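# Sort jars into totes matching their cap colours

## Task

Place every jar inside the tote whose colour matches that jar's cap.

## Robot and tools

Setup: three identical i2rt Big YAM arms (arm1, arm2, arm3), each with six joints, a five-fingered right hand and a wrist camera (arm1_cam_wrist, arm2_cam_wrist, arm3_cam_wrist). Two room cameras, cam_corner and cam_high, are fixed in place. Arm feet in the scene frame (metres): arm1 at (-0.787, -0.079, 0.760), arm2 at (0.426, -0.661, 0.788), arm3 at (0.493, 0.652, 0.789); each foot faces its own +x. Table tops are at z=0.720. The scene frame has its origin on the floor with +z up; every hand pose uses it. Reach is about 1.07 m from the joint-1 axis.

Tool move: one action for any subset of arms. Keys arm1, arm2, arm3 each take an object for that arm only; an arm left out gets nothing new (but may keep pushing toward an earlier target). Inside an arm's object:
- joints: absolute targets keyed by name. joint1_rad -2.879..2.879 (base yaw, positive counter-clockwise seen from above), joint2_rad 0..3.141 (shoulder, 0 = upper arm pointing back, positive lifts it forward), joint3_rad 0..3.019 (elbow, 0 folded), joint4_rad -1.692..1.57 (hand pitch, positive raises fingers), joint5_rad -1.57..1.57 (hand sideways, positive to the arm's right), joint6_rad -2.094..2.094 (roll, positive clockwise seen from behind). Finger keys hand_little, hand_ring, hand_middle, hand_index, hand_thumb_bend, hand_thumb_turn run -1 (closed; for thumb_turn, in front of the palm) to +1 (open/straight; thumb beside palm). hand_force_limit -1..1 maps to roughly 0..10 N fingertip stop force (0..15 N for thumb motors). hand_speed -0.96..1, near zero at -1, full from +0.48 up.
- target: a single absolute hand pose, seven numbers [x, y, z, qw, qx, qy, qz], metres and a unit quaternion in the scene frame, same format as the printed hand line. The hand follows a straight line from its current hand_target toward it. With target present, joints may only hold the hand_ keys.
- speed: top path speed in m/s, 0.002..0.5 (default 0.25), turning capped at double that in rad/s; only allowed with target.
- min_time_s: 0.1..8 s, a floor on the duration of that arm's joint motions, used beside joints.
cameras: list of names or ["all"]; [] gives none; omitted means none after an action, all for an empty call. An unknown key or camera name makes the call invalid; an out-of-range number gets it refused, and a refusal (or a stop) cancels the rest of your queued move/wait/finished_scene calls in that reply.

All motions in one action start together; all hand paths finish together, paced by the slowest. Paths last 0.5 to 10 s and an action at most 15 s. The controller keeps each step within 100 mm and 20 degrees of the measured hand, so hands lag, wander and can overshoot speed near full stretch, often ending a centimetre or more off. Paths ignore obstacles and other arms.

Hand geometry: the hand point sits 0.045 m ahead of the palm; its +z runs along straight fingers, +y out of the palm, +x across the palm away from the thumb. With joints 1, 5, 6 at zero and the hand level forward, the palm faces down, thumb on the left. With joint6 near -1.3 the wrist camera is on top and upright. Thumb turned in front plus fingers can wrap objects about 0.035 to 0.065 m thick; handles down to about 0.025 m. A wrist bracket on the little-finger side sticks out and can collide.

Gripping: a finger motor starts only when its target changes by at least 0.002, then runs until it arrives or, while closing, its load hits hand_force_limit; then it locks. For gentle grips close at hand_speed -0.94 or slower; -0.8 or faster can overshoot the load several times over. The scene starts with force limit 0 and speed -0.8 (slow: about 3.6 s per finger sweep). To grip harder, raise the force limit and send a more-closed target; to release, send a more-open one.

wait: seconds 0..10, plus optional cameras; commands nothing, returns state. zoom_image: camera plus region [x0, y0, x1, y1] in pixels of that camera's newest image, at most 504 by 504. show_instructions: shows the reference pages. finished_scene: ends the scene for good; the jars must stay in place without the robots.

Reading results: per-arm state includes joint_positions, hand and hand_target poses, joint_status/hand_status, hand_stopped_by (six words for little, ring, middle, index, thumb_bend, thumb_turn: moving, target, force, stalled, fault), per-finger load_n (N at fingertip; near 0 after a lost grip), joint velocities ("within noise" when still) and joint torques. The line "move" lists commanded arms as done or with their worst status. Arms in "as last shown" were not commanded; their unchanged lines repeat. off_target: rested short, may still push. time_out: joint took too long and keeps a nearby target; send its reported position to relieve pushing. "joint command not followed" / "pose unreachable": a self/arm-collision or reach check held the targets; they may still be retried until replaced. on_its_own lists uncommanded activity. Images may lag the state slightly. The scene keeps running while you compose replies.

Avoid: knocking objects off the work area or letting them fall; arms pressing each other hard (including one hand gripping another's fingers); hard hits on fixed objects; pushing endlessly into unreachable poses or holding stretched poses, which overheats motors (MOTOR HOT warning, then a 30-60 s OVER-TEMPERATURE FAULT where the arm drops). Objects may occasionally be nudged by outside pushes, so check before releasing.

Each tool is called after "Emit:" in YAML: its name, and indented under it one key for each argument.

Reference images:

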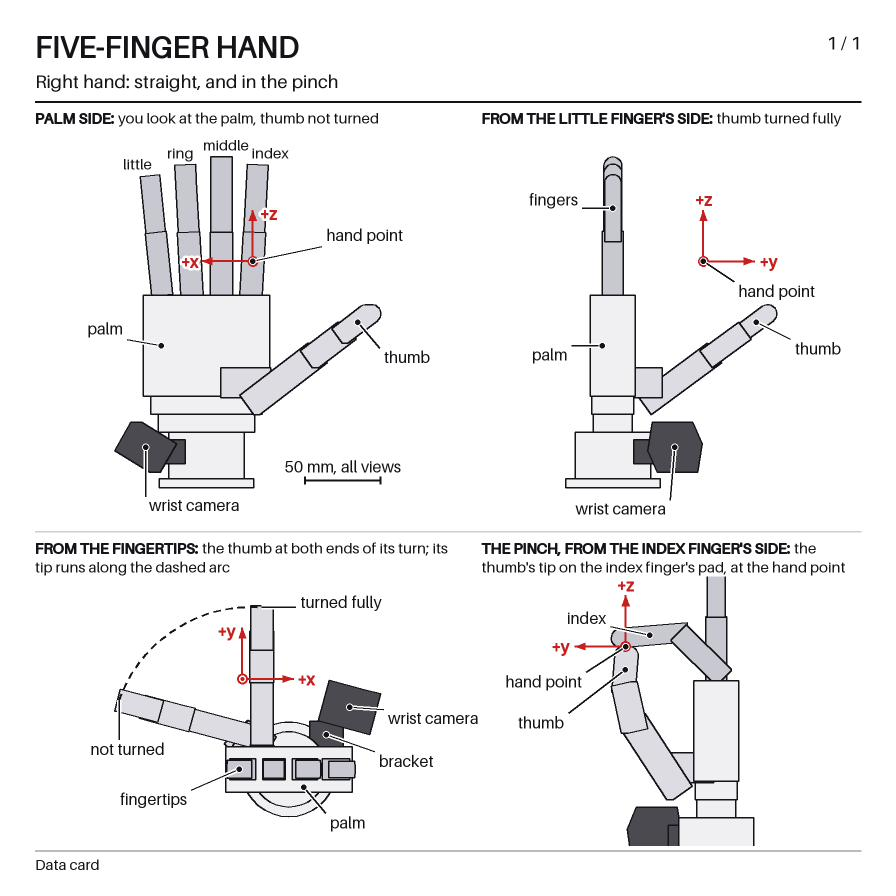

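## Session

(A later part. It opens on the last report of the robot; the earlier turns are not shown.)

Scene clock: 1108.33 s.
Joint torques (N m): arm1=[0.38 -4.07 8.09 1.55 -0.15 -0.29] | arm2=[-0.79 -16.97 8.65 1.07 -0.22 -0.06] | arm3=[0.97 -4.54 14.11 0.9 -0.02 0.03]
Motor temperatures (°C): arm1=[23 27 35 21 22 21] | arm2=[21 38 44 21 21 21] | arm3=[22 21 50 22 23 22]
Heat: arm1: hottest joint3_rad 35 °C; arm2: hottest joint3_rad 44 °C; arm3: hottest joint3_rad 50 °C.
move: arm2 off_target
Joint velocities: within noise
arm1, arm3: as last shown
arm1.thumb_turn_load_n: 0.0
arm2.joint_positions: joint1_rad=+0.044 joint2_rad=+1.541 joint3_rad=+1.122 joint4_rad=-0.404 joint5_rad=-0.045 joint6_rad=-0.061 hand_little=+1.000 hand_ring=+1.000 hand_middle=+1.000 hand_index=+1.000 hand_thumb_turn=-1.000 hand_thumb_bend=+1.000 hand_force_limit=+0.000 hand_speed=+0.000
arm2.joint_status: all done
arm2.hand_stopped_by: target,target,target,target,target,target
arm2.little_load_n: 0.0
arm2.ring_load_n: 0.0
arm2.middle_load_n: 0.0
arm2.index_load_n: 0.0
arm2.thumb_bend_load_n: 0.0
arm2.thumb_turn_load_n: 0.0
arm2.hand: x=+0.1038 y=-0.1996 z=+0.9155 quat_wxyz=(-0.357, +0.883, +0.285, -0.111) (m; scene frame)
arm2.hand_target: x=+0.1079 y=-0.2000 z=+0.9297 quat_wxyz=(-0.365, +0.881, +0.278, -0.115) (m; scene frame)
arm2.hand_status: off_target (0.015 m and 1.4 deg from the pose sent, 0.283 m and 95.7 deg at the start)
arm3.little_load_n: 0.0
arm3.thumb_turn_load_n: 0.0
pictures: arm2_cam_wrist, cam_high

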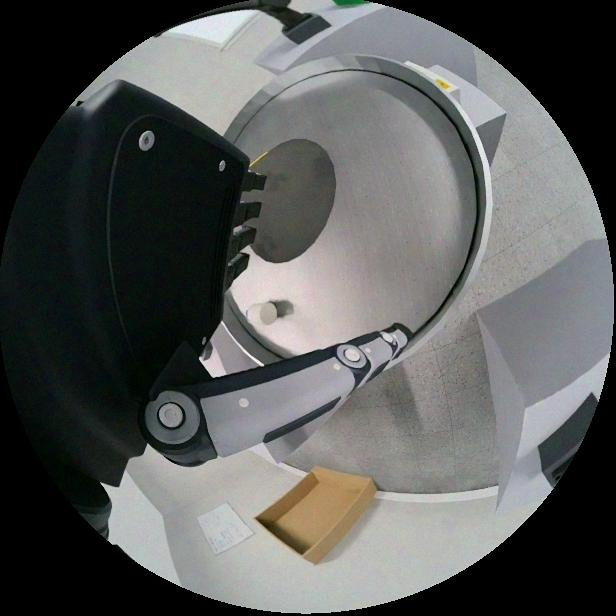

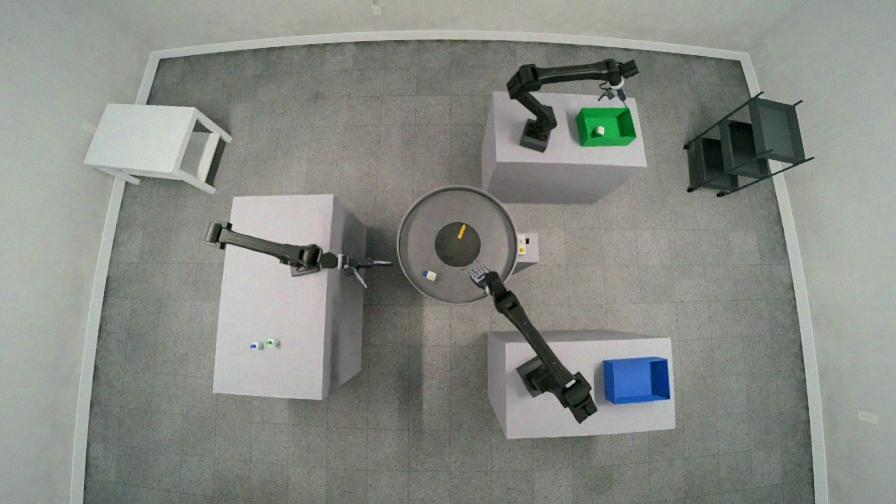

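Emit:
move:
  arm2: {"target": [0.11, -0.197, 0.833, 0.365, -0.8811, -0.2778, 0.1151], "speed": 0.12}
  cameras: ["arm2_cam_wrist", "cam_high", "cam_corner"]

Emit:
zoom_image:
  camera: "cam_high"
  region: [380, 170, 560, 320]

Emit:
zoom_image:
  camera: "cam_corner"
  region: [400, 160, 540, 290]

Scene clock: 1123.93 s.
Joint torques (N m): arm1=[0.32 -4.07 8.09 1.55 -0.16 -0.29] | arm2=[-1.14 -14.27 7.97 2.15 -0.23 -0.11] | arm3=[1.67 -4.84 14.11 0.73 -0.02 0.08]
Motor temperatures (°C): arm1=[23 27 35 21 22 21] | arm2=[21 37 41 21 21 21] | arm3=[22 21 51 22 23 22]
Heat: arm1: hottest joint3_rad 35 °C; arm2: hottest joint3_rad 41 °C; arm3: hottest joint3_rad 51 °C.
move: arm2 done
Joint velocities: within noise
arm1, arm3: as last shown
arm2.joint_positions: joint1_rad=+0.041 joint2_rad=+1.638 joint3_rad=+0.987 joint4_rad=-0.168 joint5_rad=-0.050 joint6_rad=-0.061 hand_little=+1.000 hand_ring=+1.000 hand_middle=+1.000 hand_index=+1.000 hand_thumb_turn=-1.000 hand_thumb_bend=+1.000 hand_force_limit=+0.000 hand_speed=+0.000
arm2.joint_status: not commanded
arm2.hand_stopped_by: target,target,target,target,target,target
arm2.little_load_n: 0.0
arm2.ring_load_n: 0.0
arm2.middle_load_n: 0.0
arm2.index_load_n: 0.0
arm2.thumb_bend_load_n: 0.0
arm2.thumb_turn_load_n: 0.0
arm2.hand: x=+0.1076 y=-0.2047 z=+0.8325 quat_wxyz=(-0.358, +0.882, +0.284, -0.114) (m; scene frame)
arm2.hand_target: x=+0.1100 y=-0.1972 z=+0.8330 quat_wxyz=(-0.365, +0.881, +0.278, -0.115) (m; scene frame)
arm2.hand_status: done (0.008 m and 1.1 deg from the pose sent, 0.083 m and 1.4 deg at the start)
pictures: arm2_cam_wrist, cam_corner, cam_high

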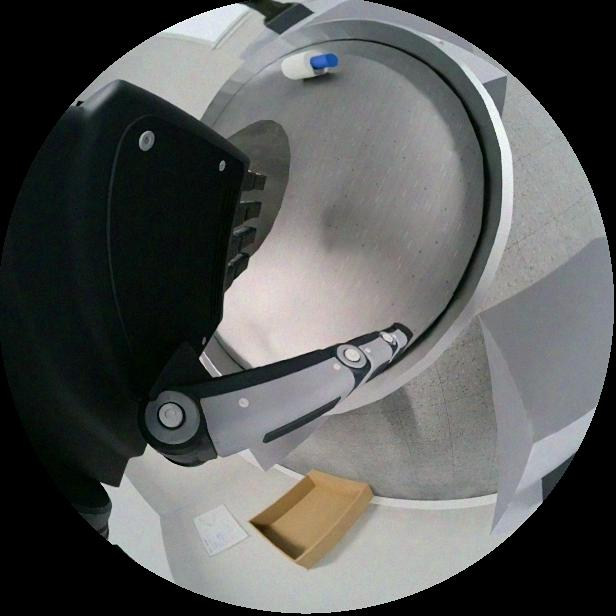

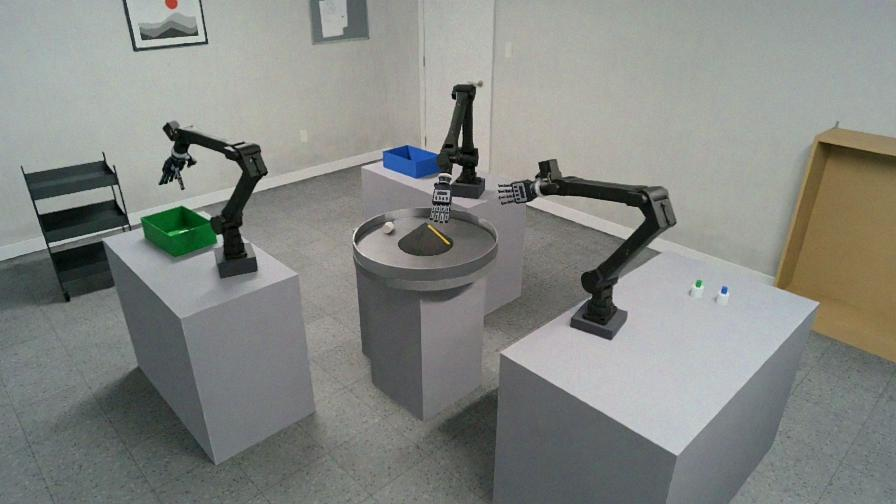

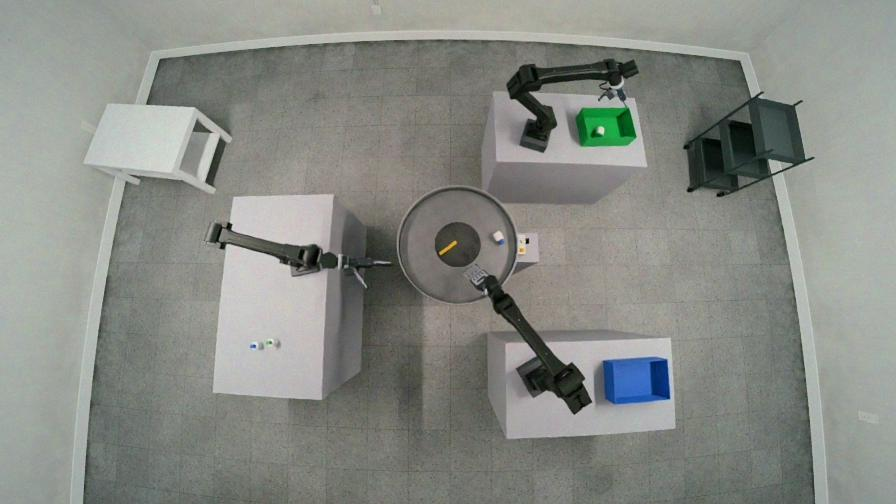

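Scaled by 2.800 from the camera's 896x504 image, which has a finer 1280x720 frame.

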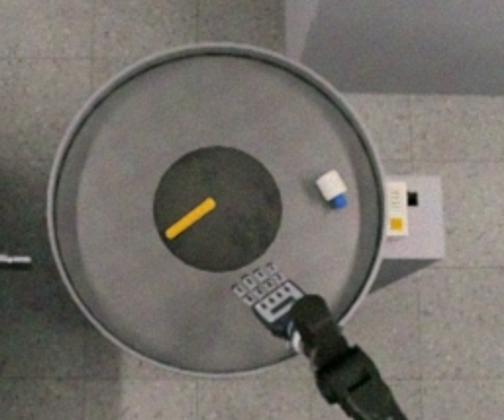

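Scaled by 3.600 from the camera's 896x504 image, which has a finer 1280x720 frame.

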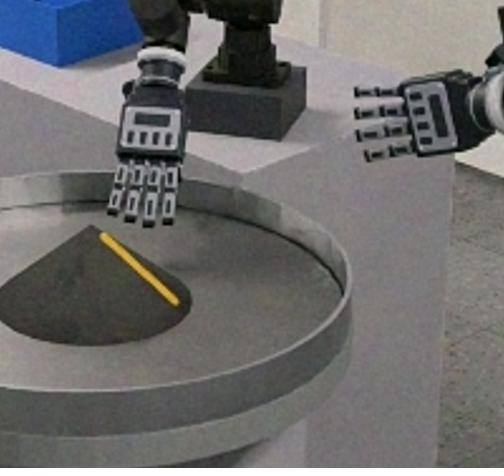

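Emit:
move:
  arm2: {"target": [0.111, -0.197, 0.818, 0.365, -0.8811, -0.2778, 0.1151], "speed": 0.06}
  cameras: ["cam_corner"]

Scene clock: 1131.90 s.
Joint torques (N m): arm1=[0.38 -4.13 8.09 1.54 -0.16 -0.29] | arm2=[-1.14 -14.1 7.57 2.14 -0.23 -0.11] | arm3=[0.85 -4.84 13.96 0.88 0 0.04]
Motor temperatures (°C): arm1=[23 27 35 21 22 21] | arm2=[21 36 40 21 21 21] | arm3=[22 21 51 22 23 22]
Heat: arm1: hottest joint3_rad 35 °C; arm2: hottest joint3_rad 40 °C; arm3: hottest joint3_rad 51 °C.
move: arm2 done
Joint velocities: within noise
arm1.joint_positions: joint1_rad=-0.402 joint2_rad=+0.948 joint3_rad=+0.779 joint4_rad=-0.170 joint5_rad=-0.190 joint6_rad=-1.625 hand_little=+1.000 hand_ring=+1.000 hand_middle=+1.000 hand_index=+1.000 hand_thumb_turn=-1.000 hand_thumb_bend=+1.000 hand_force_limit=-0.300 hand_speed=+0.000
arm1.joint_status: not commanded
arm1.hand_stopped_by: target,target,target,target,target,target
arm1.little_load_n: 0.0
arm1.ring_load_n: 0.0
arm1.middle_load_n: 0.5
arm1.index_load_n: 0.0
arm1.thumb_bend_load_n: 0.0
arm1.thumb_turn_load_n: 0.5
arm1.hand: x=-0.3155 y=-0.1950 z=+1.0548 quat_wxyz=(-0.005, +0.815, -0.001, +0.579) (m; scene frame)
arm1.hand_target: x=-0.3199 y=-0.1998 z=+1.0500 quat_wxyz=(+0.000, +0.819, +0.000, +0.574) (m; scene frame)
arm1.hand_status: not commanded
arm2.joint_positions: joint1_rad=+0.039 joint2_rad=+1.659 joint3_rad=+0.972 joint4_rad=-0.126 joint5_rad=-0.051 joint6_rad=-0.061 hand_little=+1.000 hand_ring=+1.000 hand_middle=+1.000 hand_index=+1.000 hand_thumb_turn=-1.000 hand_thumb_bend=+1.000 hand_force_limit=+0.000 hand_speed=+0.000
arm2.joint_status: not commanded
arm2.hand_stopped_by: target,target,target,target,target,target
arm2.little_load_n: 0.0
arm2.ring_load_n: 0.5
arm2.middle_load_n: 0.0
arm2.index_load_n: 0.0
arm2.thumb_bend_load_n: 0.0
arm2.thumb_turn_load_n: 0.0
arm2.hand: x=+0.1076 y=-0.2035 z=+0.8207 quat_wxyz=(-0.361, +0.881, +0.284, -0.114) (m; scene frame)
arm2.hand_target: x=+0.1110 y=-0.1971 z=+0.8181 quat_wxyz=(-0.365, +0.881, +0.278, -0.115) (m; scene frame)
arm2.hand_status: done (0.008 m and 0.8 deg from the pose sent, 0.017 m and 1.1 deg at the start)
arm3.joint_positions: joint1_rad=+2.042 joint2_rad=+0.861 joint3_rad=+0.873 joint4_rad=-0.869 joint5_rad=-0.024 joint6_rad=-0.036 hand_little=+1.000 hand_ring=+1.000 hand_middle=+1.000 hand_index=+1.000 hand_thumb_turn=-1.000 hand_thumb_bend=+1.000 hand_force_limit=-0.300 hand_speed=-0.600
arm3.joint_status: not commanded
arm3.hand_stopped_by: target,target,target,target,target,target
arm3.little_load_n: 0.0
arm3.ring_load_n: 0.0
arm3.middle_load_n: 0.0
arm3.index_load_n: 0.0
arm3.thumb_bend_load_n: 0.0
arm3.thumb_turn_load_n: 0.0
arm3.hand: x=+0.8184 y=+0.7355 z=+1.0174 quat_wxyz=(-0.275, +0.724, -0.591, +0.225) (m; scene frame)
arm3.hand_target: x=+0.8288 y=+0.7397 z=+1.0497 quat_wxyz=(-0.297, +0.715, -0.585, +0.242) (m; scene frame)
arm3.hand_status: not commanded
pictures: cam_corner

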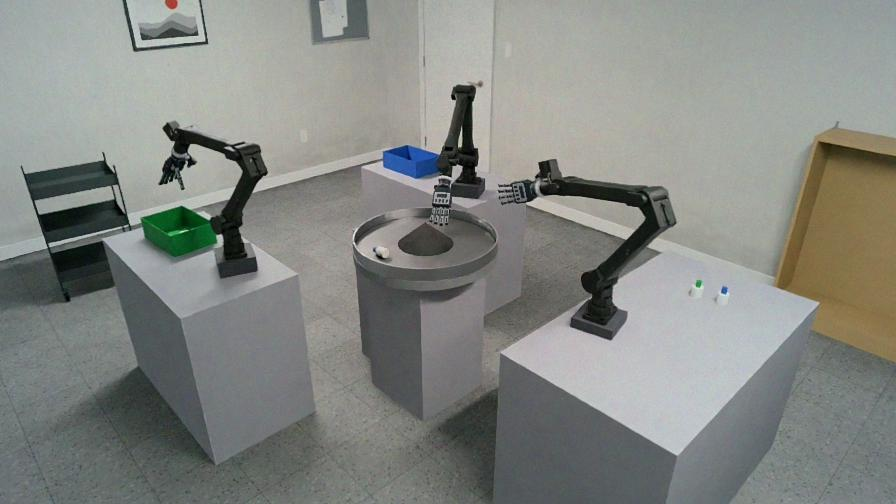

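Emit:
wait:
  seconds: 10
  cameras: ["cam_high"]

Scene clock: 1145.50 s.
Joint torques (N m): arm1=[0.32 -4.13 8.09 1.52 -0.15 -0.3] | arm2=[-1.2 -14.1 7.6 2.18 -0.23 -0.11] | arm3=[0.67 -4.42 13.87 0.92 -0.01 0.05]
Motor temperatures (°C): arm1=[23 27 35 21 22 21] | arm2=[21 34 39 21 21 21] | arm3=[22 21 51 22 23 22]
Heat: arm1: hottest joint3_rad 35 °C; arm2: hottest joint3_rad 39 °C; arm3: hottest joint3_rad 51 °C.
Joint velocities: within noise
arm1.joint_positions: joint1_rad=-0.402 joint2_rad=+0.948 joint3_rad=+0.779 joint4_rad=-0.170 joint5_rad=-0.190 joint6_rad=-1.625 hand_little=+1.000 hand_ring=+1.000 hand_middle=+1.000 hand_index=+1.000 hand_thumb_turn=-1.000 hand_thumb_bend=+1.000 hand_force_limit=-0.300 hand_speed=+0.000
arm1.joint_status: not commanded
arm1.hand_stopped_by: target,target,target,target,target,target
arm1.little_load_n: 0.0
arm1.ring_load_n: 0.0
arm1.middle_load_n: 0.0
arm1.index_load_n: 0.0
arm1.thumb_bend_load_n: 0.0
arm1.thumb_turn_load_n: 0.0
arm1.hand: x=-0.3155 y=-0.1950 z=+1.0548 quat_wxyz=(-0.005, +0.815, -0.001, +0.579) (m; scene frame)
arm1.hand_target: x=-0.3199 y=-0.1998 z=+1.0500 quat_wxyz=(+0.000, +0.819, +0.000, +0.574) (m; scene frame)
arm1.hand_status: not commanded
arm2.joint_positions: joint1_rad=+0.039 joint2_rad=+1.659 joint3_rad=+0.972 joint4_rad=-0.126 joint5_rad=-0.051 joint6_rad=-0.061 hand_little=+1.000 hand_ring=+1.000 hand_middle=+1.000 hand_index=+1.000 hand_thumb_turn=-1.000 hand_thumb_bend=+1.000 hand_force_limit=+0.000 hand_speed=+0.000
arm2.joint_status: not commanded
arm2.hand_stopped_by: target,target,target,target,target,target
arm2.little_load_n: 0.0
arm2.ring_load_n: 0.0
arm2.middle_load_n: 0.0
arm2.index_load_n: 0.0
arm2.thumb_bend_load_n: 0.0
arm2.thumb_turn_load_n: 0.0
arm2.hand: x=+0.1076 y=-0.2035 z=+0.8207 quat_wxyz=(-0.361, +0.881, +0.284, -0.114) (m; scene frame)
arm2.hand_target: x=+0.1110 y=-0.1972 z=+0.8181 quat_wxyz=(-0.365, +0.881, +0.278, -0.115) (m; scene frame)
arm2.hand_status: done (0.008 m and 0.8 deg from the pose sent, 0.017 m and 1.1 deg at the start)
arm3.joint_positions: joint1_rad=+2.042 joint2_rad=+0.861 joint3_rad=+0.873 joint4_rad=-0.869 joint5_rad=-0.024 joint6_rad=-0.036 hand_little=+1.000 hand_ring=+1.000 hand_middle=+1.000 hand_index=+1.000 hand_thumb_turn=-1.000 hand_thumb_bend=+1.000 hand_force_limit=-0.300 hand_speed=-0.600
arm3.joint_status: not commanded
arm3.hand_stopped_by: target,target,target,target,target,target
arm3.little_load_n: 0.0
arm3.ring_load_n: -0.5
arm3.middle_load_n: 0.0
arm3.index_load_n: 0.0
arm3.thumb_bend_load_n: 0.0
arm3.thumb_turn_load_n: 0.0
arm3.hand: x=+0.8184 y=+0.7355 z=+1.0174 quat_wxyz=(-0.275, +0.724, -0.591, +0.225) (m; scene frame)
arm3.hand_target: x=+0.8288 y=+0.7397 z=+1.0497 quat_wxyz=(-0.297, +0.715, -0.585, +0.242) (m; scene frame)
arm3.hand_status: not commanded
wait: 10.00 s; at rest from the start
pictures: cam_high

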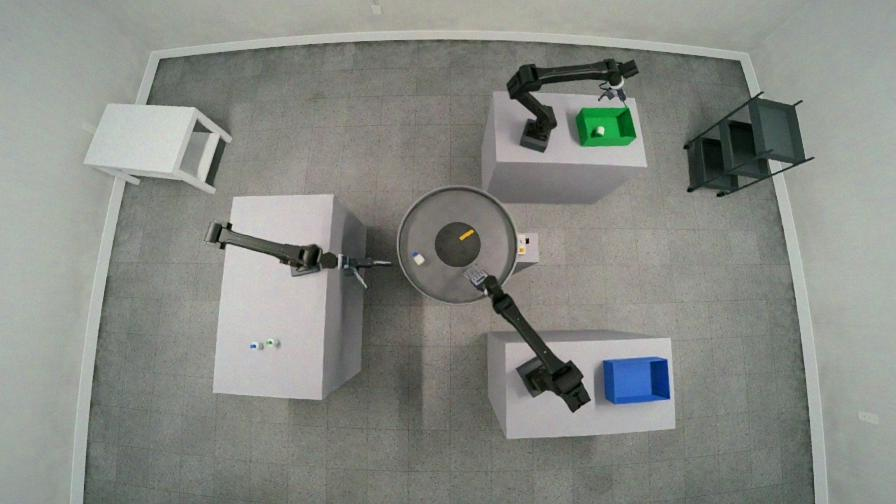

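Emit:
wait:
  seconds: 5.6
  cameras: []

Emit:
move:
  arm2: {"target": [0.149, -0.184, 0.818, 0.365, -0.8811, -0.2778, 0.1151], "speed": 0.033, "joints": {"hand_little": -0.7, "hand_ring": -0.7, "hand_middle": -0.7, "hand_index": -0.7, "hand_thumb_bend": -0.6, "hand_force_limit": -0.3, "hand_speed": -0.6}}
  cameras: ["arm2_cam_wrist", "cam_high", "cam_corner"]

Emit:
zoom_image:
  camera: "arm2_cam_wrist"
  region: [180, 150, 430, 400]

Scene clock: 1157.13 s.
Joint torques (N m): arm1=[0.38 -4.13 8.09 1.54 -0.15 -0.29] | arm2=[-1.14 -14.1 7.58 2.15 -0.23 -0.11] | arm3=[1.67 -5.07 13.96 0.87 -0.01 0.06]
Motor temperatures (°C): arm1=[23 27 35 21 22 21] | arm2=[21 34 38 21 21 21] | arm3=[22 21 51 22 23 22]
Heat: arm1: hottest joint3_rad 35 °C; arm2: hottest joint3_rad 38 °C; arm3: hottest joint3_rad 51 °C.
Joint velocities: within noise
arm1.joint_positions: joint1_rad=-0.402 joint2_rad=+0.948 joint3_rad=+0.779 joint4_rad=-0.170 joint5_rad=-0.190 joint6_rad=-1.625 hand_little=+1.000 hand_ring=+1.000 hand_middle=+1.000 hand_index=+1.000 hand_thumb_turn=-1.000 hand_thumb_bend=+1.000 hand_force_limit=-0.300 hand_speed=+0.000
arm1.joint_status: not commanded
arm1.hand_stopped_by: target,target,target,target,target,target
arm1.little_load_n: 0.0
arm1.ring_load_n: 0.0
arm1.middle_load_n: 0.0
arm1.index_load_n: 0.0
arm1.thumb_bend_load_n: 0.0
arm1.thumb_turn_load_n: 0.5
arm1.hand: x=-0.3155 y=-0.1950 z=+1.0548 quat_wxyz=(-0.005, +0.815, -0.001, +0.579) (m; scene frame)
arm1.hand_target: x=-0.3199 y=-0.1998 z=+1.0500 quat_wxyz=(+0.000, +0.819, +0.000, +0.574) (m; scene frame)
arm1.hand_status: not commanded
arm2.joint_positions: joint1_rad=+0.039 joint2_rad=+1.659 joint3_rad=+0.972 joint4_rad=-0.126 joint5_rad=-0.051 joint6_rad=-0.061 hand_little=+1.000 hand_ring=+1.000 hand_middle=+1.000 hand_index=+1.000 hand_thumb_turn=-1.000 hand_thumb_bend=+1.000 hand_force_limit=+0.000 hand_speed=+0.000
arm2.joint_status: not commanded
arm2.hand_stopped_by: target,target,target,target,target,target
arm2.little_load_n: 0.0
arm2.ring_load_n: 0.0
arm2.middle_load_n: 0.0
arm2.index_load_n: 0.0
arm2.thumb_bend_load_n: 0.0
arm2.thumb_turn_load_n: 0.0
arm2.hand: x=+0.1076 y=-0.2035 z=+0.8207 quat_wxyz=(-0.361, +0.881, +0.284, -0.114) (m; scene frame)
arm2.hand_target: x=+0.1110 y=-0.1972 z=+0.8181 quat_wxyz=(-0.365, +0.881, +0.278, -0.115) (m; scene frame)
arm2.hand_status: done (0.008 m and 0.8 deg from the pose sent, 0.017 m and 1.1 deg at the start)
arm3.joint_positions: joint1_rad=+2.042 joint2_rad=+0.861 joint3_rad=+0.873 joint4_rad=-0.869 joint5_rad=-0.024 joint6_rad=-0.036 hand_little=+1.000 hand_ring=+1.000 hand_middle=+1.000 hand_index=+1.000 hand_thumb_turn=-1.000 hand_thumb_bend=+1.000 hand_force_limit=-0.300 hand_speed=-0.600
arm3.joint_status: not commanded
arm3.hand_stopped_by: target,target,target,target,target,target
arm3.little_load_n: 0.0
arm3.ring_load_n: 0.0
arm3.middle_load_n: 0.0
arm3.index_load_n: 0.0
arm3.thumb_bend_load_n: 0.0
arm3.thumb_turn_load_n: 0.0
arm3.hand: x=+0.8184 y=+0.7355 z=+1.0174 quat_wxyz=(-0.275, +0.724, -0.591, +0.225) (m; scene frame)
arm3.hand_target: x=+0.8288 y=+0.7397 z=+1.0497 quat_wxyz=(-0.297, +0.715, -0.585, +0.242) (m; scene frame)
arm3.hand_status: not commanded
wait: 5.60 s; at rest from the start
pictures: none
No camera images: "cameras" was empty.

Scene clock: 1160.27 s.
Joint torques (N m): arm1=[0.38 -4.07 8.09 1.54 -0.15 -0.29] | arm2=[-0.97 -15.09 7.32 1.99 -0.26 -0.2] | arm3=[1.03 -4.37 14.05 0.83 -0.02 0.08]
Motor temperatures (°C): arm1=[23 27 35 21 22 21] | arm2=[21 33 38 21 21 21] | arm3=[22 21 51 22 23 22]
Heat: arm1: hottest joint3_rad 35 °C; arm2: hottest joint3_rad 38 °C; arm3: hottest joint3_rad 51 °C.
move: arm2 off_target
Joint velocities: within noise
arm1, arm3: as last shown
arm1.thumb_turn_load_n: 0.0
arm2.joint_positions: joint1_rad=-0.047 joint2_rad=+1.659 joint3_rad=+0.956 joint4_rad=-0.125 joint5_rad=-0.110 joint6_rad=-0.113 hand_little=-0.700 hand_ring=-0.700 hand_middle=-0.320 hand_index=-0.431 hand_thumb_turn=-1.000 hand_thumb_bend=+0.306 hand_force_limit=-0.300 hand_speed=-0.600
arm2.joint_status: hand_middle off_target (ended at -0.320, target -0.700); hand_index off_target (ended at -0.431, target -0.700); hand_thumb_bend off_target (ended at +0.306, target -0.600); the others done
arm2.hand_stopped_by: target,target,force,force,force,target
arm2.little_load_n: 0.0
arm2.ring_load_n: 0.0
arm2.middle_load_n: 8.5
arm2.index_load_n: 7.5
arm2.thumb_bend_load_n: 10.5
arm2.thumb_turn_load_n: 0.0
arm2.hand: x=+0.1454 y=-0.1898 z=+0.8146 quat_wxyz=(-0.356, +0.884, +0.279, -0.115) (m; scene frame)
arm2.hand_target: x=+0.1490 y=-0.1841 z=+0.8180 quat_wxyz=(-0.365, +0.881, +0.278, -0.115) (m; scene frame)
arm2.hand_status: done (0.008 m and 1.1 deg from the pose sent, 0.046 m and 0.8 deg at the start)
pictures: arm2_cam_wrist, cam_corner, cam_high

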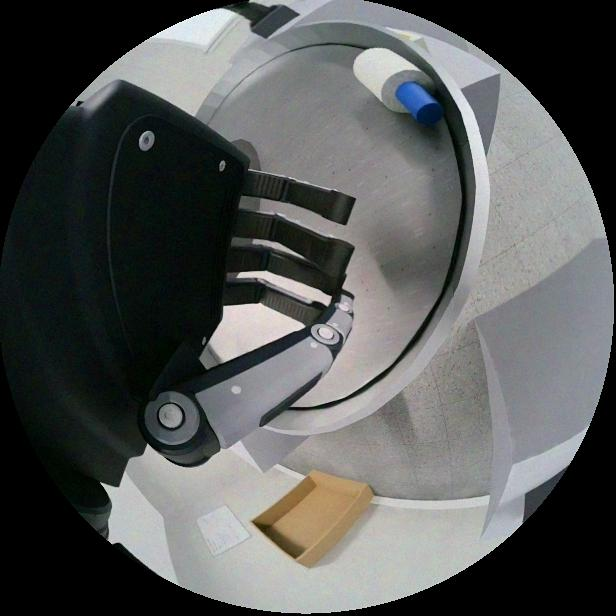

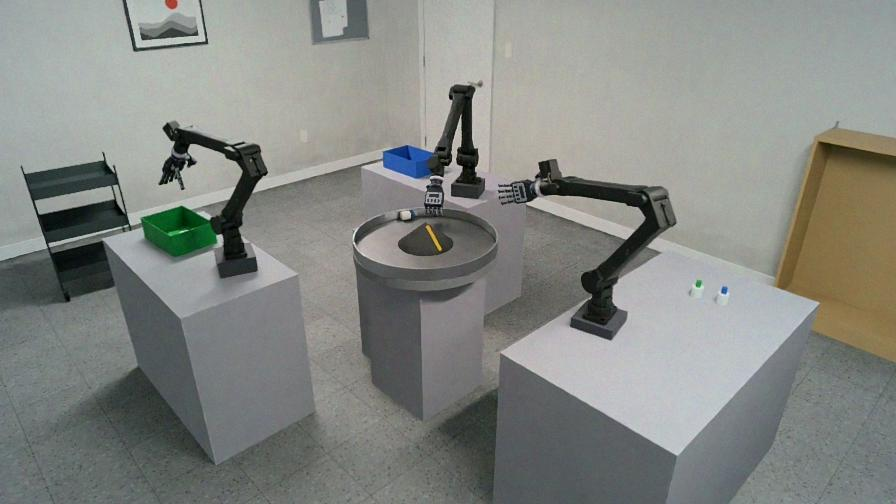

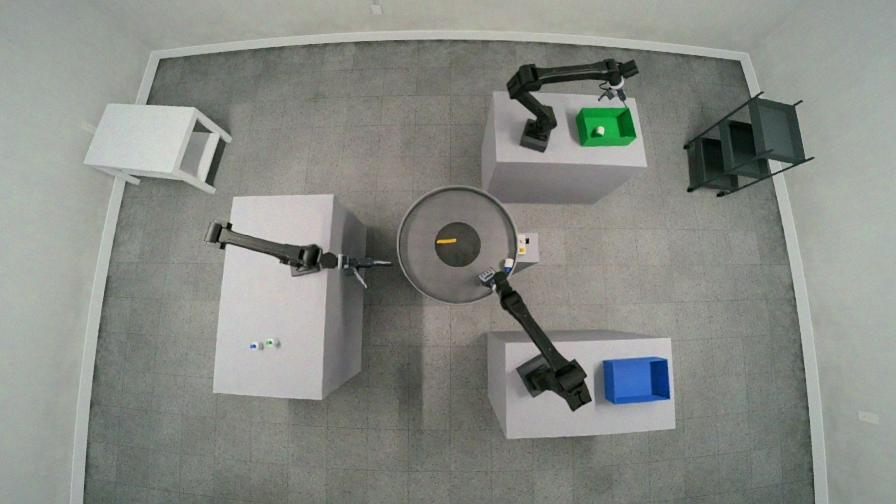

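Scaled by 2.016 from the camera's 616x616 image, which has a finer 880x880 frame.

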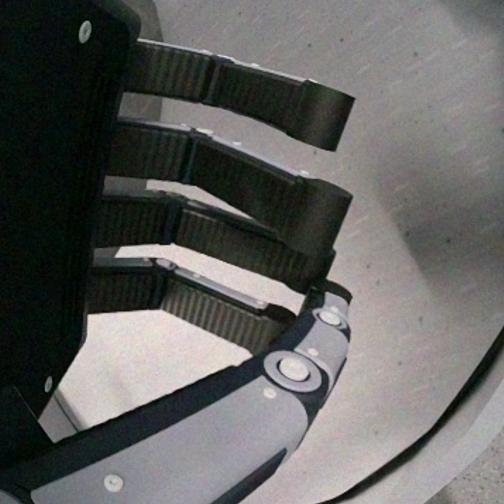

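Emit:
move:
  arm2: {"target": [0.13, -0.2, 0.93, 0.365, -0.8811, -0.2778, 0.1151], "speed": 0.15, "joints": {"hand_little": 1, "hand_ring": 1, "hand_middle": 1, "hand_index": 1, "hand_thumb_bend": 1, "hand_speed": -0.3}}
  cameras: ["arm2_cam_wrist", "cam_high", "cam_corner"]

Emit:
zoom_image:
  camera: "cam_high"
  region: [380, 170, 560, 320]

Scene clock: 1173.20 s.
Joint torques (N m): arm1=[0.32 -4.07 8.1 1.54 -0.15 -0.29] | arm2=[0.73 -14.92 13.65 1.03 0 -0.05] | arm3=[1.08 -4.54 14.11 0.79 -0.05 0.04]
Motor temperatures (°C): arm1=[23 27 35 21 22 21] | arm2=[21 33 38 21 21 21] | arm3=[22 21 51 22 23 22]
Heat: arm1: hottest joint3_rad 35 °C; arm2: hottest joint3_rad 38 °C; arm3: hottest joint3_rad 51 °C.
move: arm2 off_target
Joint velocities: within noise
arm1, arm3: as last shown
arm2.joint_positions: joint1_rad=-0.016 joint2_rad=+1.496 joint3_rad=+1.032 joint4_rad=-0.404 joint5_rad=-0.081 joint6_rad=-0.090 hand_little=+1.000 hand_ring=+1.000 hand_middle=+1.000 hand_index=+1.000 hand_thumb_turn=-1.000 hand_thumb_bend=+1.000 hand_force_limit=-0.300 hand_speed=-0.300
arm2.joint_status: all done
arm2.hand_stopped_by: target,target,target,target,target,target
arm2.little_load_n: 0.0
arm2.ring_load_n: 0.0
arm2.middle_load_n: 0.0
arm2.index_load_n: 0.0
arm2.thumb_bend_load_n: 0.0
arm2.thumb_turn_load_n: 0.0
arm2.hand: x=+0.1445 y=-0.2157 z=+0.8961 quat_wxyz=(-0.337, +0.893, +0.279, -0.108) (m; scene frame)
arm2.hand_target: x=+0.1308 y=-0.2015 z=+0.9303 quat_wxyz=(-0.365, +0.881, +0.278, -0.116) (m; scene frame)
arm2.hand_status: off_target (0.040 m and 3.6 deg from the pose sent, 0.117 m and 1.1 deg at the start)
pictures: arm2_cam_wrist, cam_corner, cam_high

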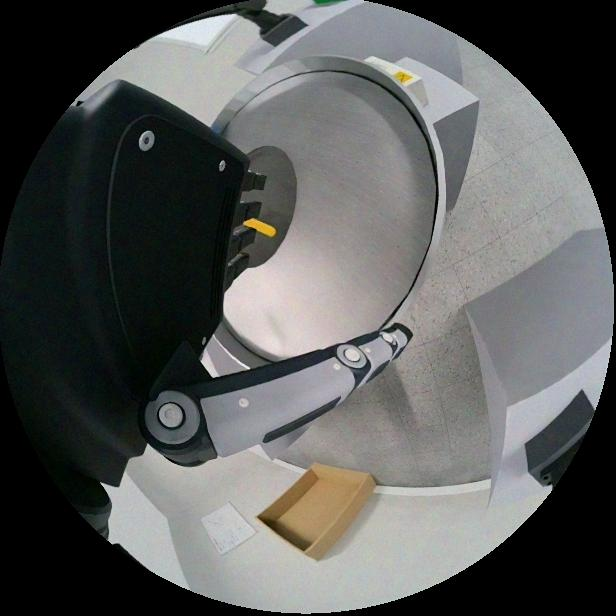

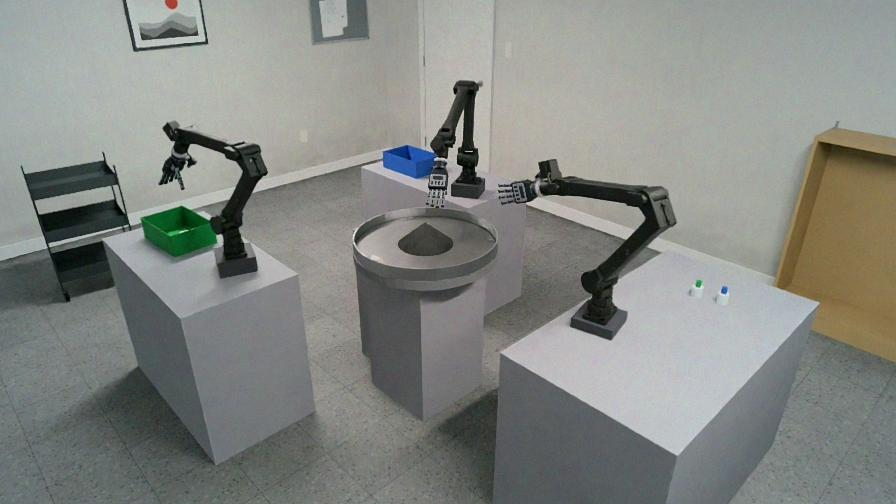

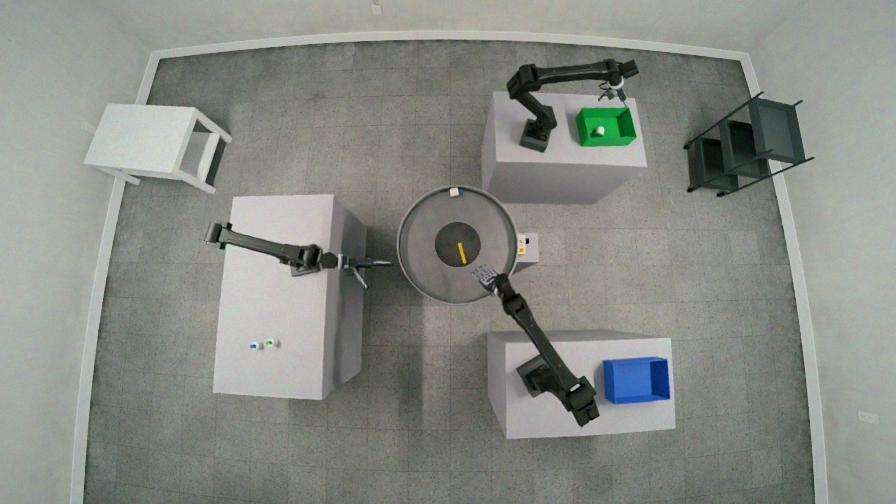

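Scaled by 2.800 from the camera's 896x504 image, which has a finer 1280x720 frame.

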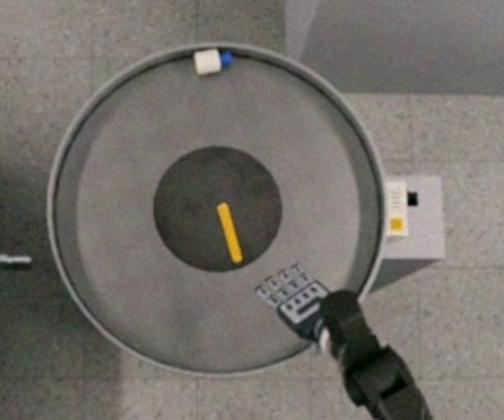

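Emit:
move:
  arm2: {"target": [0.19, -0.285, 1.0, 0.0147, -0.8432, -0.5373, 0.0093], "speed": 0.25}
  cameras: []

Emit:
move:
  arm2: {"target": [0.182, -0.277, 0.868, 0.0147, -0.8432, -0.5373, 0.0093], "speed": 0.15}
  cameras: ["cam_high", "cam_corner"]

Emit:
zoom_image:
  camera: "cam_corner"
  region: [400, 170, 520, 260]

Scene clock: 1183.73 s.
Joint torques (N m): arm1=[0.32 -4.13 8.09 1.54 -0.15 -0.29] | arm2=[0.91 -14.68 13.46 -0.09 0.08 -0.2] | arm3=[1.32 -4.54 14.01 0.98 -0.03 0.02]
Motor temperatures (°C): arm1=[23 27 35 21 22 21] | arm2=[21 32 39 21 21 21] | arm3=[22 21 52 22 23 22]
Heat: arm1: hottest joint3_rad 35 °C; arm2: hottest joint3_rad 39 °C; arm3: hottest joint3_rad 52 °C.
move: arm2 off_target
Joint velocities: within noise
arm1, arm3: as last shown
arm1.thumb_turn_load_n: 0.5
arm2.joint_positions: joint1_rad=+0.056 joint2_rad=+1.663 joint3_rad=+1.550 joint4_rad=-1.479 joint5_rad=-0.020 joint6_rad=-0.556 hand_little=+1.000 hand_ring=+1.000 hand_middle=+1.000 hand_index=+1.000 hand_thumb_turn=-1.000 hand_thumb_bend=+1.000 hand_force_limit=-0.300 hand_speed=-0.300
arm2.joint_status: not commanded
arm2.hand_stopped_by: target,target,target,target,target,target
arm2.little_load_n: 0.0
arm2.ring_load_n: 0.0
arm2.middle_load_n: 0.0
arm2.index_load_n: 0.5
arm2.thumb_bend_load_n: 0.0
arm2.thumb_turn_load_n: 0.0
arm2.hand: x=+0.2012 y=-0.2968 z=+0.9866 quat_wxyz=(+0.002, +0.848, +0.529, -0.011) (m; scene frame)
arm2.hand_target: x=+0.1904 y=-0.2857 z=+0.9999 quat_wxyz=(-0.015, +0.843, +0.537, -0.009) (m; scene frame)
arm2.hand_status: off_target (0.021 m and 2.2 deg from the pose sent, 0.133 m and 49.4 deg at the start)
pictures: none
No camera images: "cameras" was empty.

Scene clock: 1185.37 s.
Joint torques (N m): arm1=[0.38 -4.07 8.08 1.54 -0.15 -0.29] | arm2=[0.85 -16.38 7.82 0.8 0.07 -0.16] | arm3=[1.2 -4.19 14.05 0.8 -0.02 0.07]
Motor temperatures (°C): arm1=[23 27 35 21 22 21] | arm2=[21 32 39 21 21 21] | arm3=[22 21 52 22 23 22]
Heat: arm1: hottest joint3_rad 35 °C; arm2: hottest joint3_rad 39 °C; arm3: hottest joint3_rad 52 °C.
move: arm2 done
Joint velocities: within noise
arm1, arm3: as last shown
arm2.joint_positions: joint1_rad=+0.058 joint2_rad=+1.773 joint3_rad=+1.388 joint4_rad=-1.179 joint5_rad=-0.020 joint6_rad=-0.557 hand_little=+1.000 hand_ring=+1.000 hand_middle=+1.000 hand_index=+1.000 hand_thumb_turn=-1.000 hand_thumb_bend=+1.000 hand_force_limit=-0.300 hand_speed=-0.300
arm2.joint_status: not commanded
arm2.hand_stopped_by: target,target,target,target,target,target
arm2.little_load_n: 0.0
arm2.ring_load_n: 0.0
arm2.middle_load_n: 0.0
arm2.index_load_n: 0.0
arm2.thumb_bend_load_n: 0.0
arm2.thumb_turn_load_n: 0.0
arm2.hand: x=+0.1877 y=-0.2772 z=+0.8711 quat_wxyz=(-0.012, +0.848, +0.530, -0.011) (m; scene frame)
arm2.hand_target: x=+0.1820 y=-0.2770 z=+0.8681 quat_wxyz=(-0.015, +0.843, +0.537, -0.009) (m; scene frame)
arm2.hand_status: done (0.006 m and 1.0 deg from the pose sent, 0.122 m and 2.2 deg at the start)
arm3.thumb_turn_load_n: 0.5
pictures: cam_corner, cam_high

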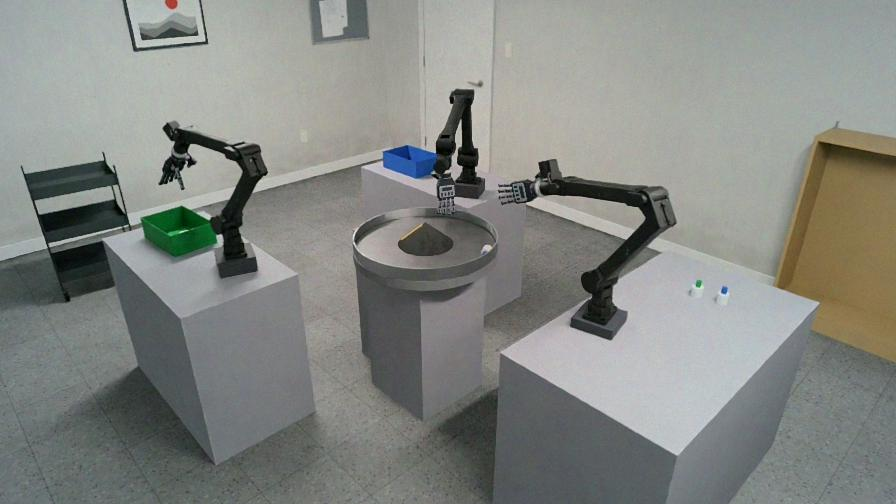

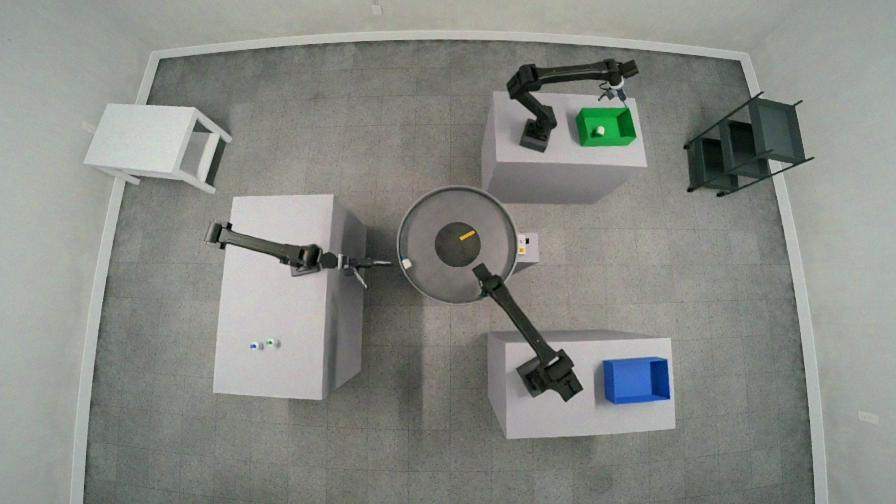

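Scaled by 4.200 from the camera's 896x504 image, which has a finer 1280x720 frame.

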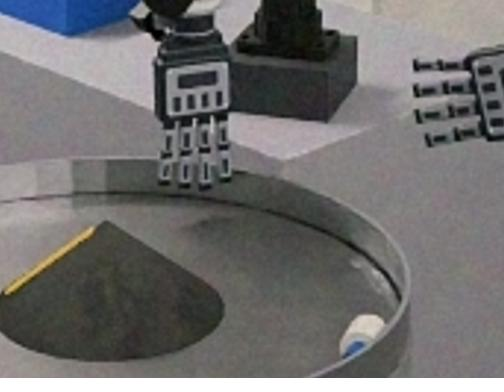

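Emit:
move:
  arm1: {"joints": {"joint1_rad": -1.92, "joint2_rad": 1.1, "joint3_rad": 0.68, "joint4_rad": -0.1, "joint5_rad": 1.03, "joint6_rad": -1.1}, "min_time_s": 4}
  cameras: ["cam_high"]

Emit:
wait:
  seconds: 5
  cameras: ["cam_high", "cam_corner", "arm1_cam_wrist"]

Emit:
zoom_image:
  camera: "cam_corner"
  region: [400, 170, 520, 260]

Emit:
zoom_image:
  camera: "arm1_cam_wrist"
  region: [200, 200, 360, 360]

Scene clock: 1198.57 s.
Joint torques (N m): arm1=[0.56 -2.96 7.12 1.98 0.48 -0.02] | arm2=[0.85 -16.38 7.82 0.79 0.06 -0.16] | arm3=[1.03 -4.78 14.01 0.81 -0.01 0.05]
Motor temperatures (°C): arm1=[23 27 35 21 22 21] | arm2=[21 32 39 21 21 21] | arm3=[22 21 52 22 23 22]
Heat: arm1: hottest joint3_rad 35 °C; arm2: hottest joint3_rad 39 °C; arm3: hottest joint3_rad 52 °C.
move: arm1 done
Joint velocities: within noise
arm1.joint_positions: joint1_rad=-1.911 joint2_rad=+1.081 joint3_rad=+0.689 joint4_rad=-0.115 joint5_rad=+1.027 joint6_rad=-1.115 hand_little=+1.000 hand_ring=+1.000 hand_middle=+1.000 hand_index=+1.000 hand_thumb_turn=-1.000 hand_thumb_bend=+1.000 hand_force_limit=-0.300 hand_speed=+0.000
arm1.joint_status: all done
arm1.hand_stopped_by: target,target,target,target,target,target
arm1.little_load_n: 0.0
arm1.ring_load_n: 0.0
arm1.middle_load_n: -0.5
arm1.index_load_n: 0.5
arm1.thumb_bend_load_n: 0.0
arm1.thumb_turn_load_n: 0.0
arm1.hand: x=-1.0178 y=-0.4042 z=+0.9969 quat_wxyz=(+0.603, +0.135, -0.778, +0.113) (m; scene frame)
arm1.hand_target: x=-1.0209 y=-0.4030 z=+0.9874 quat_wxyz=(+0.602, +0.129, -0.781, +0.108) (m; scene frame)
arm1.hand_status: not commanded
arm2, arm3: as last shown
arm2.joint_positions: joint1_rad=+0.058 joint2_rad=+1.773 joint3_rad=+1.388 joint4_rad=-1.179 joint5_rad=-0.019 joint6_rad=-0.557 hand_little=+1.000 hand_ring=+1.000 hand_middle=+1.000 hand_index=+1.000 hand_thumb_turn=-1.000 hand_thumb_bend=+1.000 hand_force_limit=-0.300 hand_speed=-0.300
arm2.hand: x=+0.1877 y=-0.2771 z=+0.8711 quat_wxyz=(-0.012, +0.848, +0.530, -0.011) (m; scene frame)
arm3.thumb_turn_load_n: 0.0
pictures: cam_high

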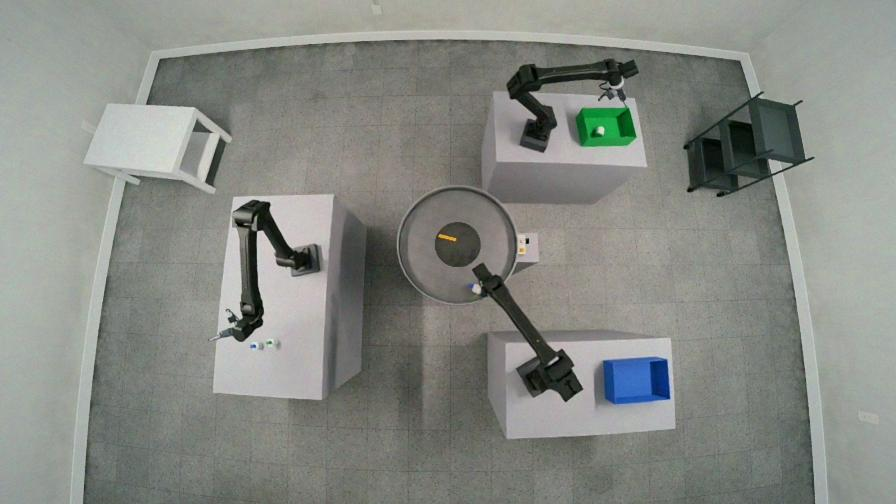

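Scene clock: 1203.57 s.
Joint torques (N m): arm1=[0.5 -2.96 7.13 1.98 0.49 -0.03] | arm2=[0.91 -16.32 7.83 0.79 0.06 -0.16] | arm3=[1.67 -4.31 14.02 0.85 -0.05 0.03]
Motor temperatures (°C): arm1=[23 27 35 21 22 21] | arm2=[21 32 39 21 21 21] | arm3=[22 21 52 22 23 22]
Heat: arm1: hottest joint3_rad 35 °C; arm2: hottest joint3_rad 39 °C; arm3: hottest joint3_rad 52 °C.
Joint velocities: within noise
arm1.joint_positions: joint1_rad=-1.911 joint2_rad=+1.081 joint3_rad=+0.689 joint4_rad=-0.115 joint5_rad=+1.027 joint6_rad=-1.114 hand_little=+1.000 hand_ring=+1.000 hand_middle=+1.000 hand_index=+1.000 hand_thumb_turn=-1.000 hand_thumb_bend=+1.000 hand_force_limit=-0.300 hand_speed=+0.000
arm1.joint_status: all done
arm1.hand_stopped_by: target,target,target,target,target,target
arm1.little_load_n: 0.0
arm1.ring_load_n: 0.0
arm1.middle_load_n: 0.0
arm1.index_load_n: 0.0
arm1.thumb_bend_load_n: -0.5
arm1.thumb_turn_load_n: 0.5
arm1.hand: x=-1.0178 y=-0.4042 z=+0.9968 quat_wxyz=(+0.603, +0.135, -0.778, +0.113) (m; scene frame)
arm1.hand_target: x=-1.0209 y=-0.4030 z=+0.9874 quat_wxyz=(+0.602, +0.129, -0.781, +0.108) (m; scene frame)
arm1.hand_status: not commanded
arm2.joint_positions: joint1_rad=+0.058 joint2_rad=+1.773 joint3_rad=+1.388 joint4_rad=-1.179 joint5_rad=-0.019 joint6_rad=-0.557 hand_little=+1.000 hand_ring=+1.000 hand_middle=+1.000 hand_index=+1.000 hand_thumb_turn=-1.000 hand_thumb_bend=+1.000 hand_force_limit=-0.300 hand_speed=-0.300
arm2.joint_status: not commanded
arm2.hand_stopped_by: target,target,target,target,target,target
arm2.little_load_n: 0.0
arm2.ring_load_n: -0.5
arm2.middle_load_n: 0.0
arm2.index_load_n: 0.0
arm2.thumb_bend_load_n: 0.0
arm2.thumb_turn_load_n: 0.0
arm2.hand: x=+0.1877 y=-0.2771 z=+0.8711 quat_wxyz=(-0.012, +0.848, +0.530, -0.011) (m; scene frame)
arm2.hand_target: x=+0.1820 y=-0.2770 z=+0.8681 quat_wxyz=(-0.015, +0.843, +0.537, -0.009) (m; scene frame)
arm2.hand_status: not commanded
arm3.joint_positions: joint1_rad=+2.042 joint2_rad=+0.861 joint3_rad=+0.873 joint4_rad=-0.869 joint5_rad=-0.024 joint6_rad=-0.036 hand_little=+1.000 hand_ring=+1.000 hand_middle=+1.000 hand_index=+1.000 hand_thumb_turn=-1.000 hand_thumb_bend=+1.000 hand_force_limit=-0.300 hand_speed=-0.600
arm3.joint_status: not commanded
arm3.hand_stopped_by: target,target,target,target,target,target
arm3.little_load_n: 0.0
arm3.ring_load_n: 0.0
arm3.middle_load_n: 0.0
arm3.index_load_n: 0.0
arm3.thumb_bend_load_n: 0.0
arm3.thumb_turn_load_n: 0.0
arm3.hand: x=+0.8184 y=+0.7355 z=+1.0174 quat_wxyz=(-0.275, +0.724, -0.591, +0.225) (m; scene frame)
arm3.hand_target: x=+0.8288 y=+0.7397 z=+1.0497 quat_wxyz=(-0.297, +0.715, -0.585, +0.242) (m; scene frame)
arm3.hand_status: not commanded
wait: 5.00 s; at rest by 0.27 s
pictures: arm1_cam_wrist, cam_corner, cam_high

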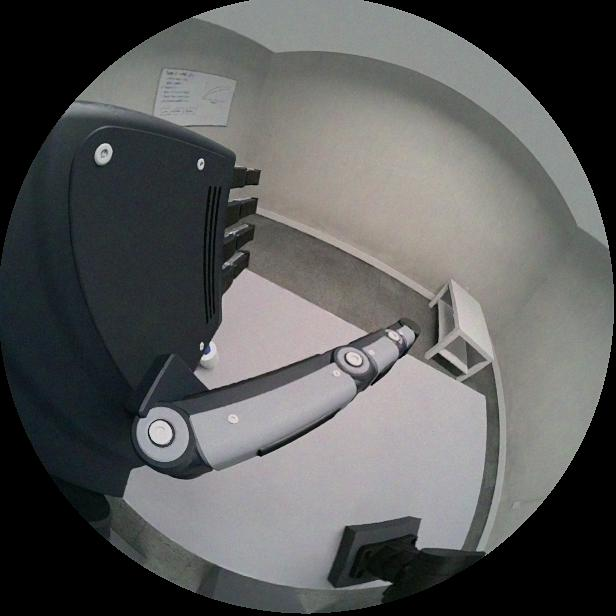

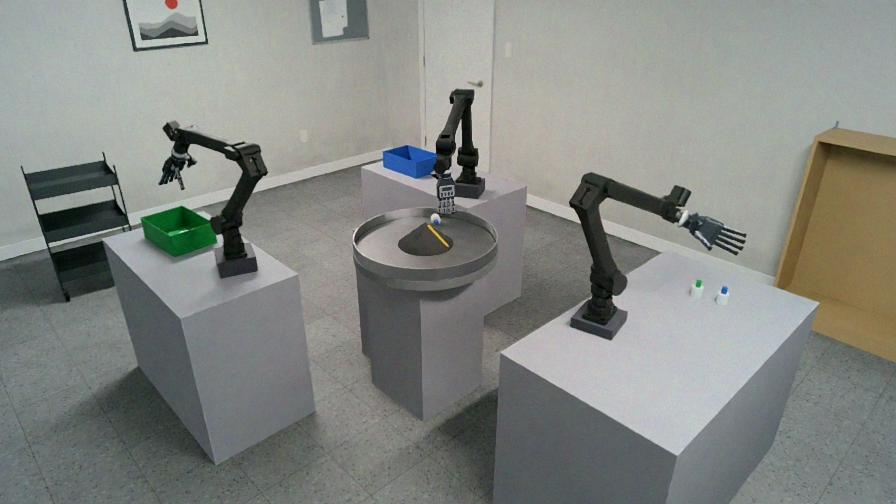

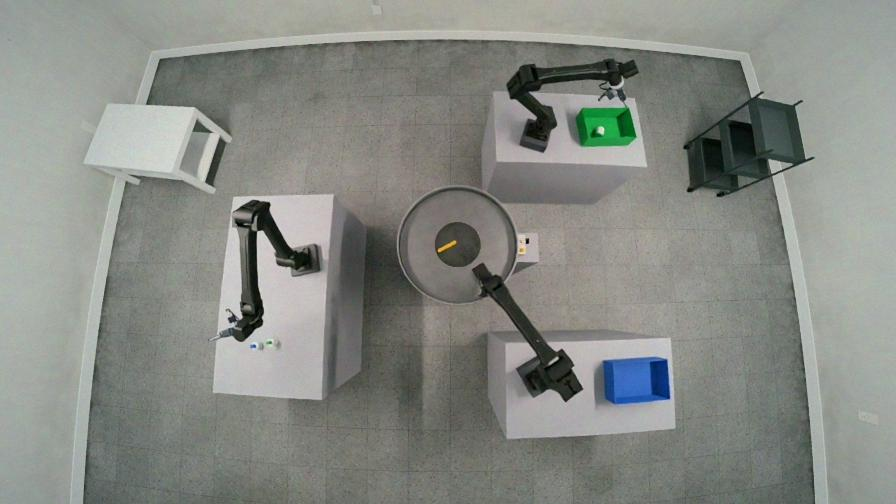

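Scaled by 4.200 from the camera's 896x504 image, which has a finer 1280x720 frame.

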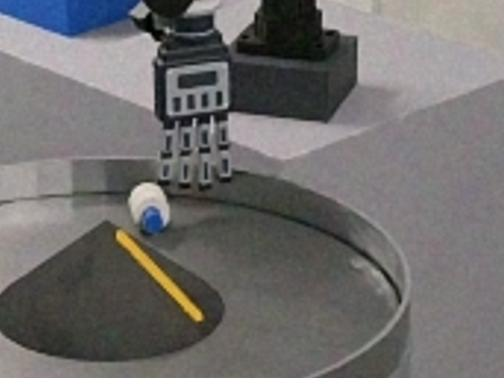

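Scaled by 3.150 from the camera's 616x616 image, which has a finer 880x880 frame.

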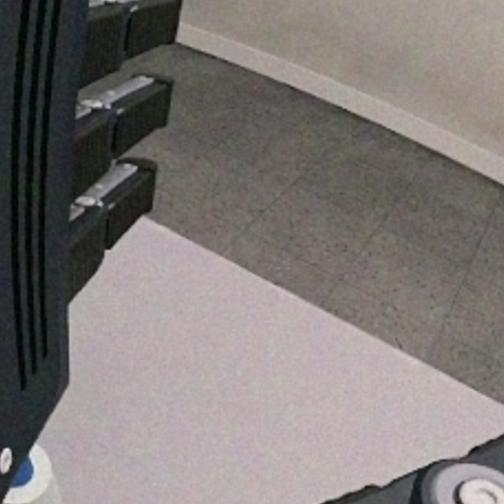

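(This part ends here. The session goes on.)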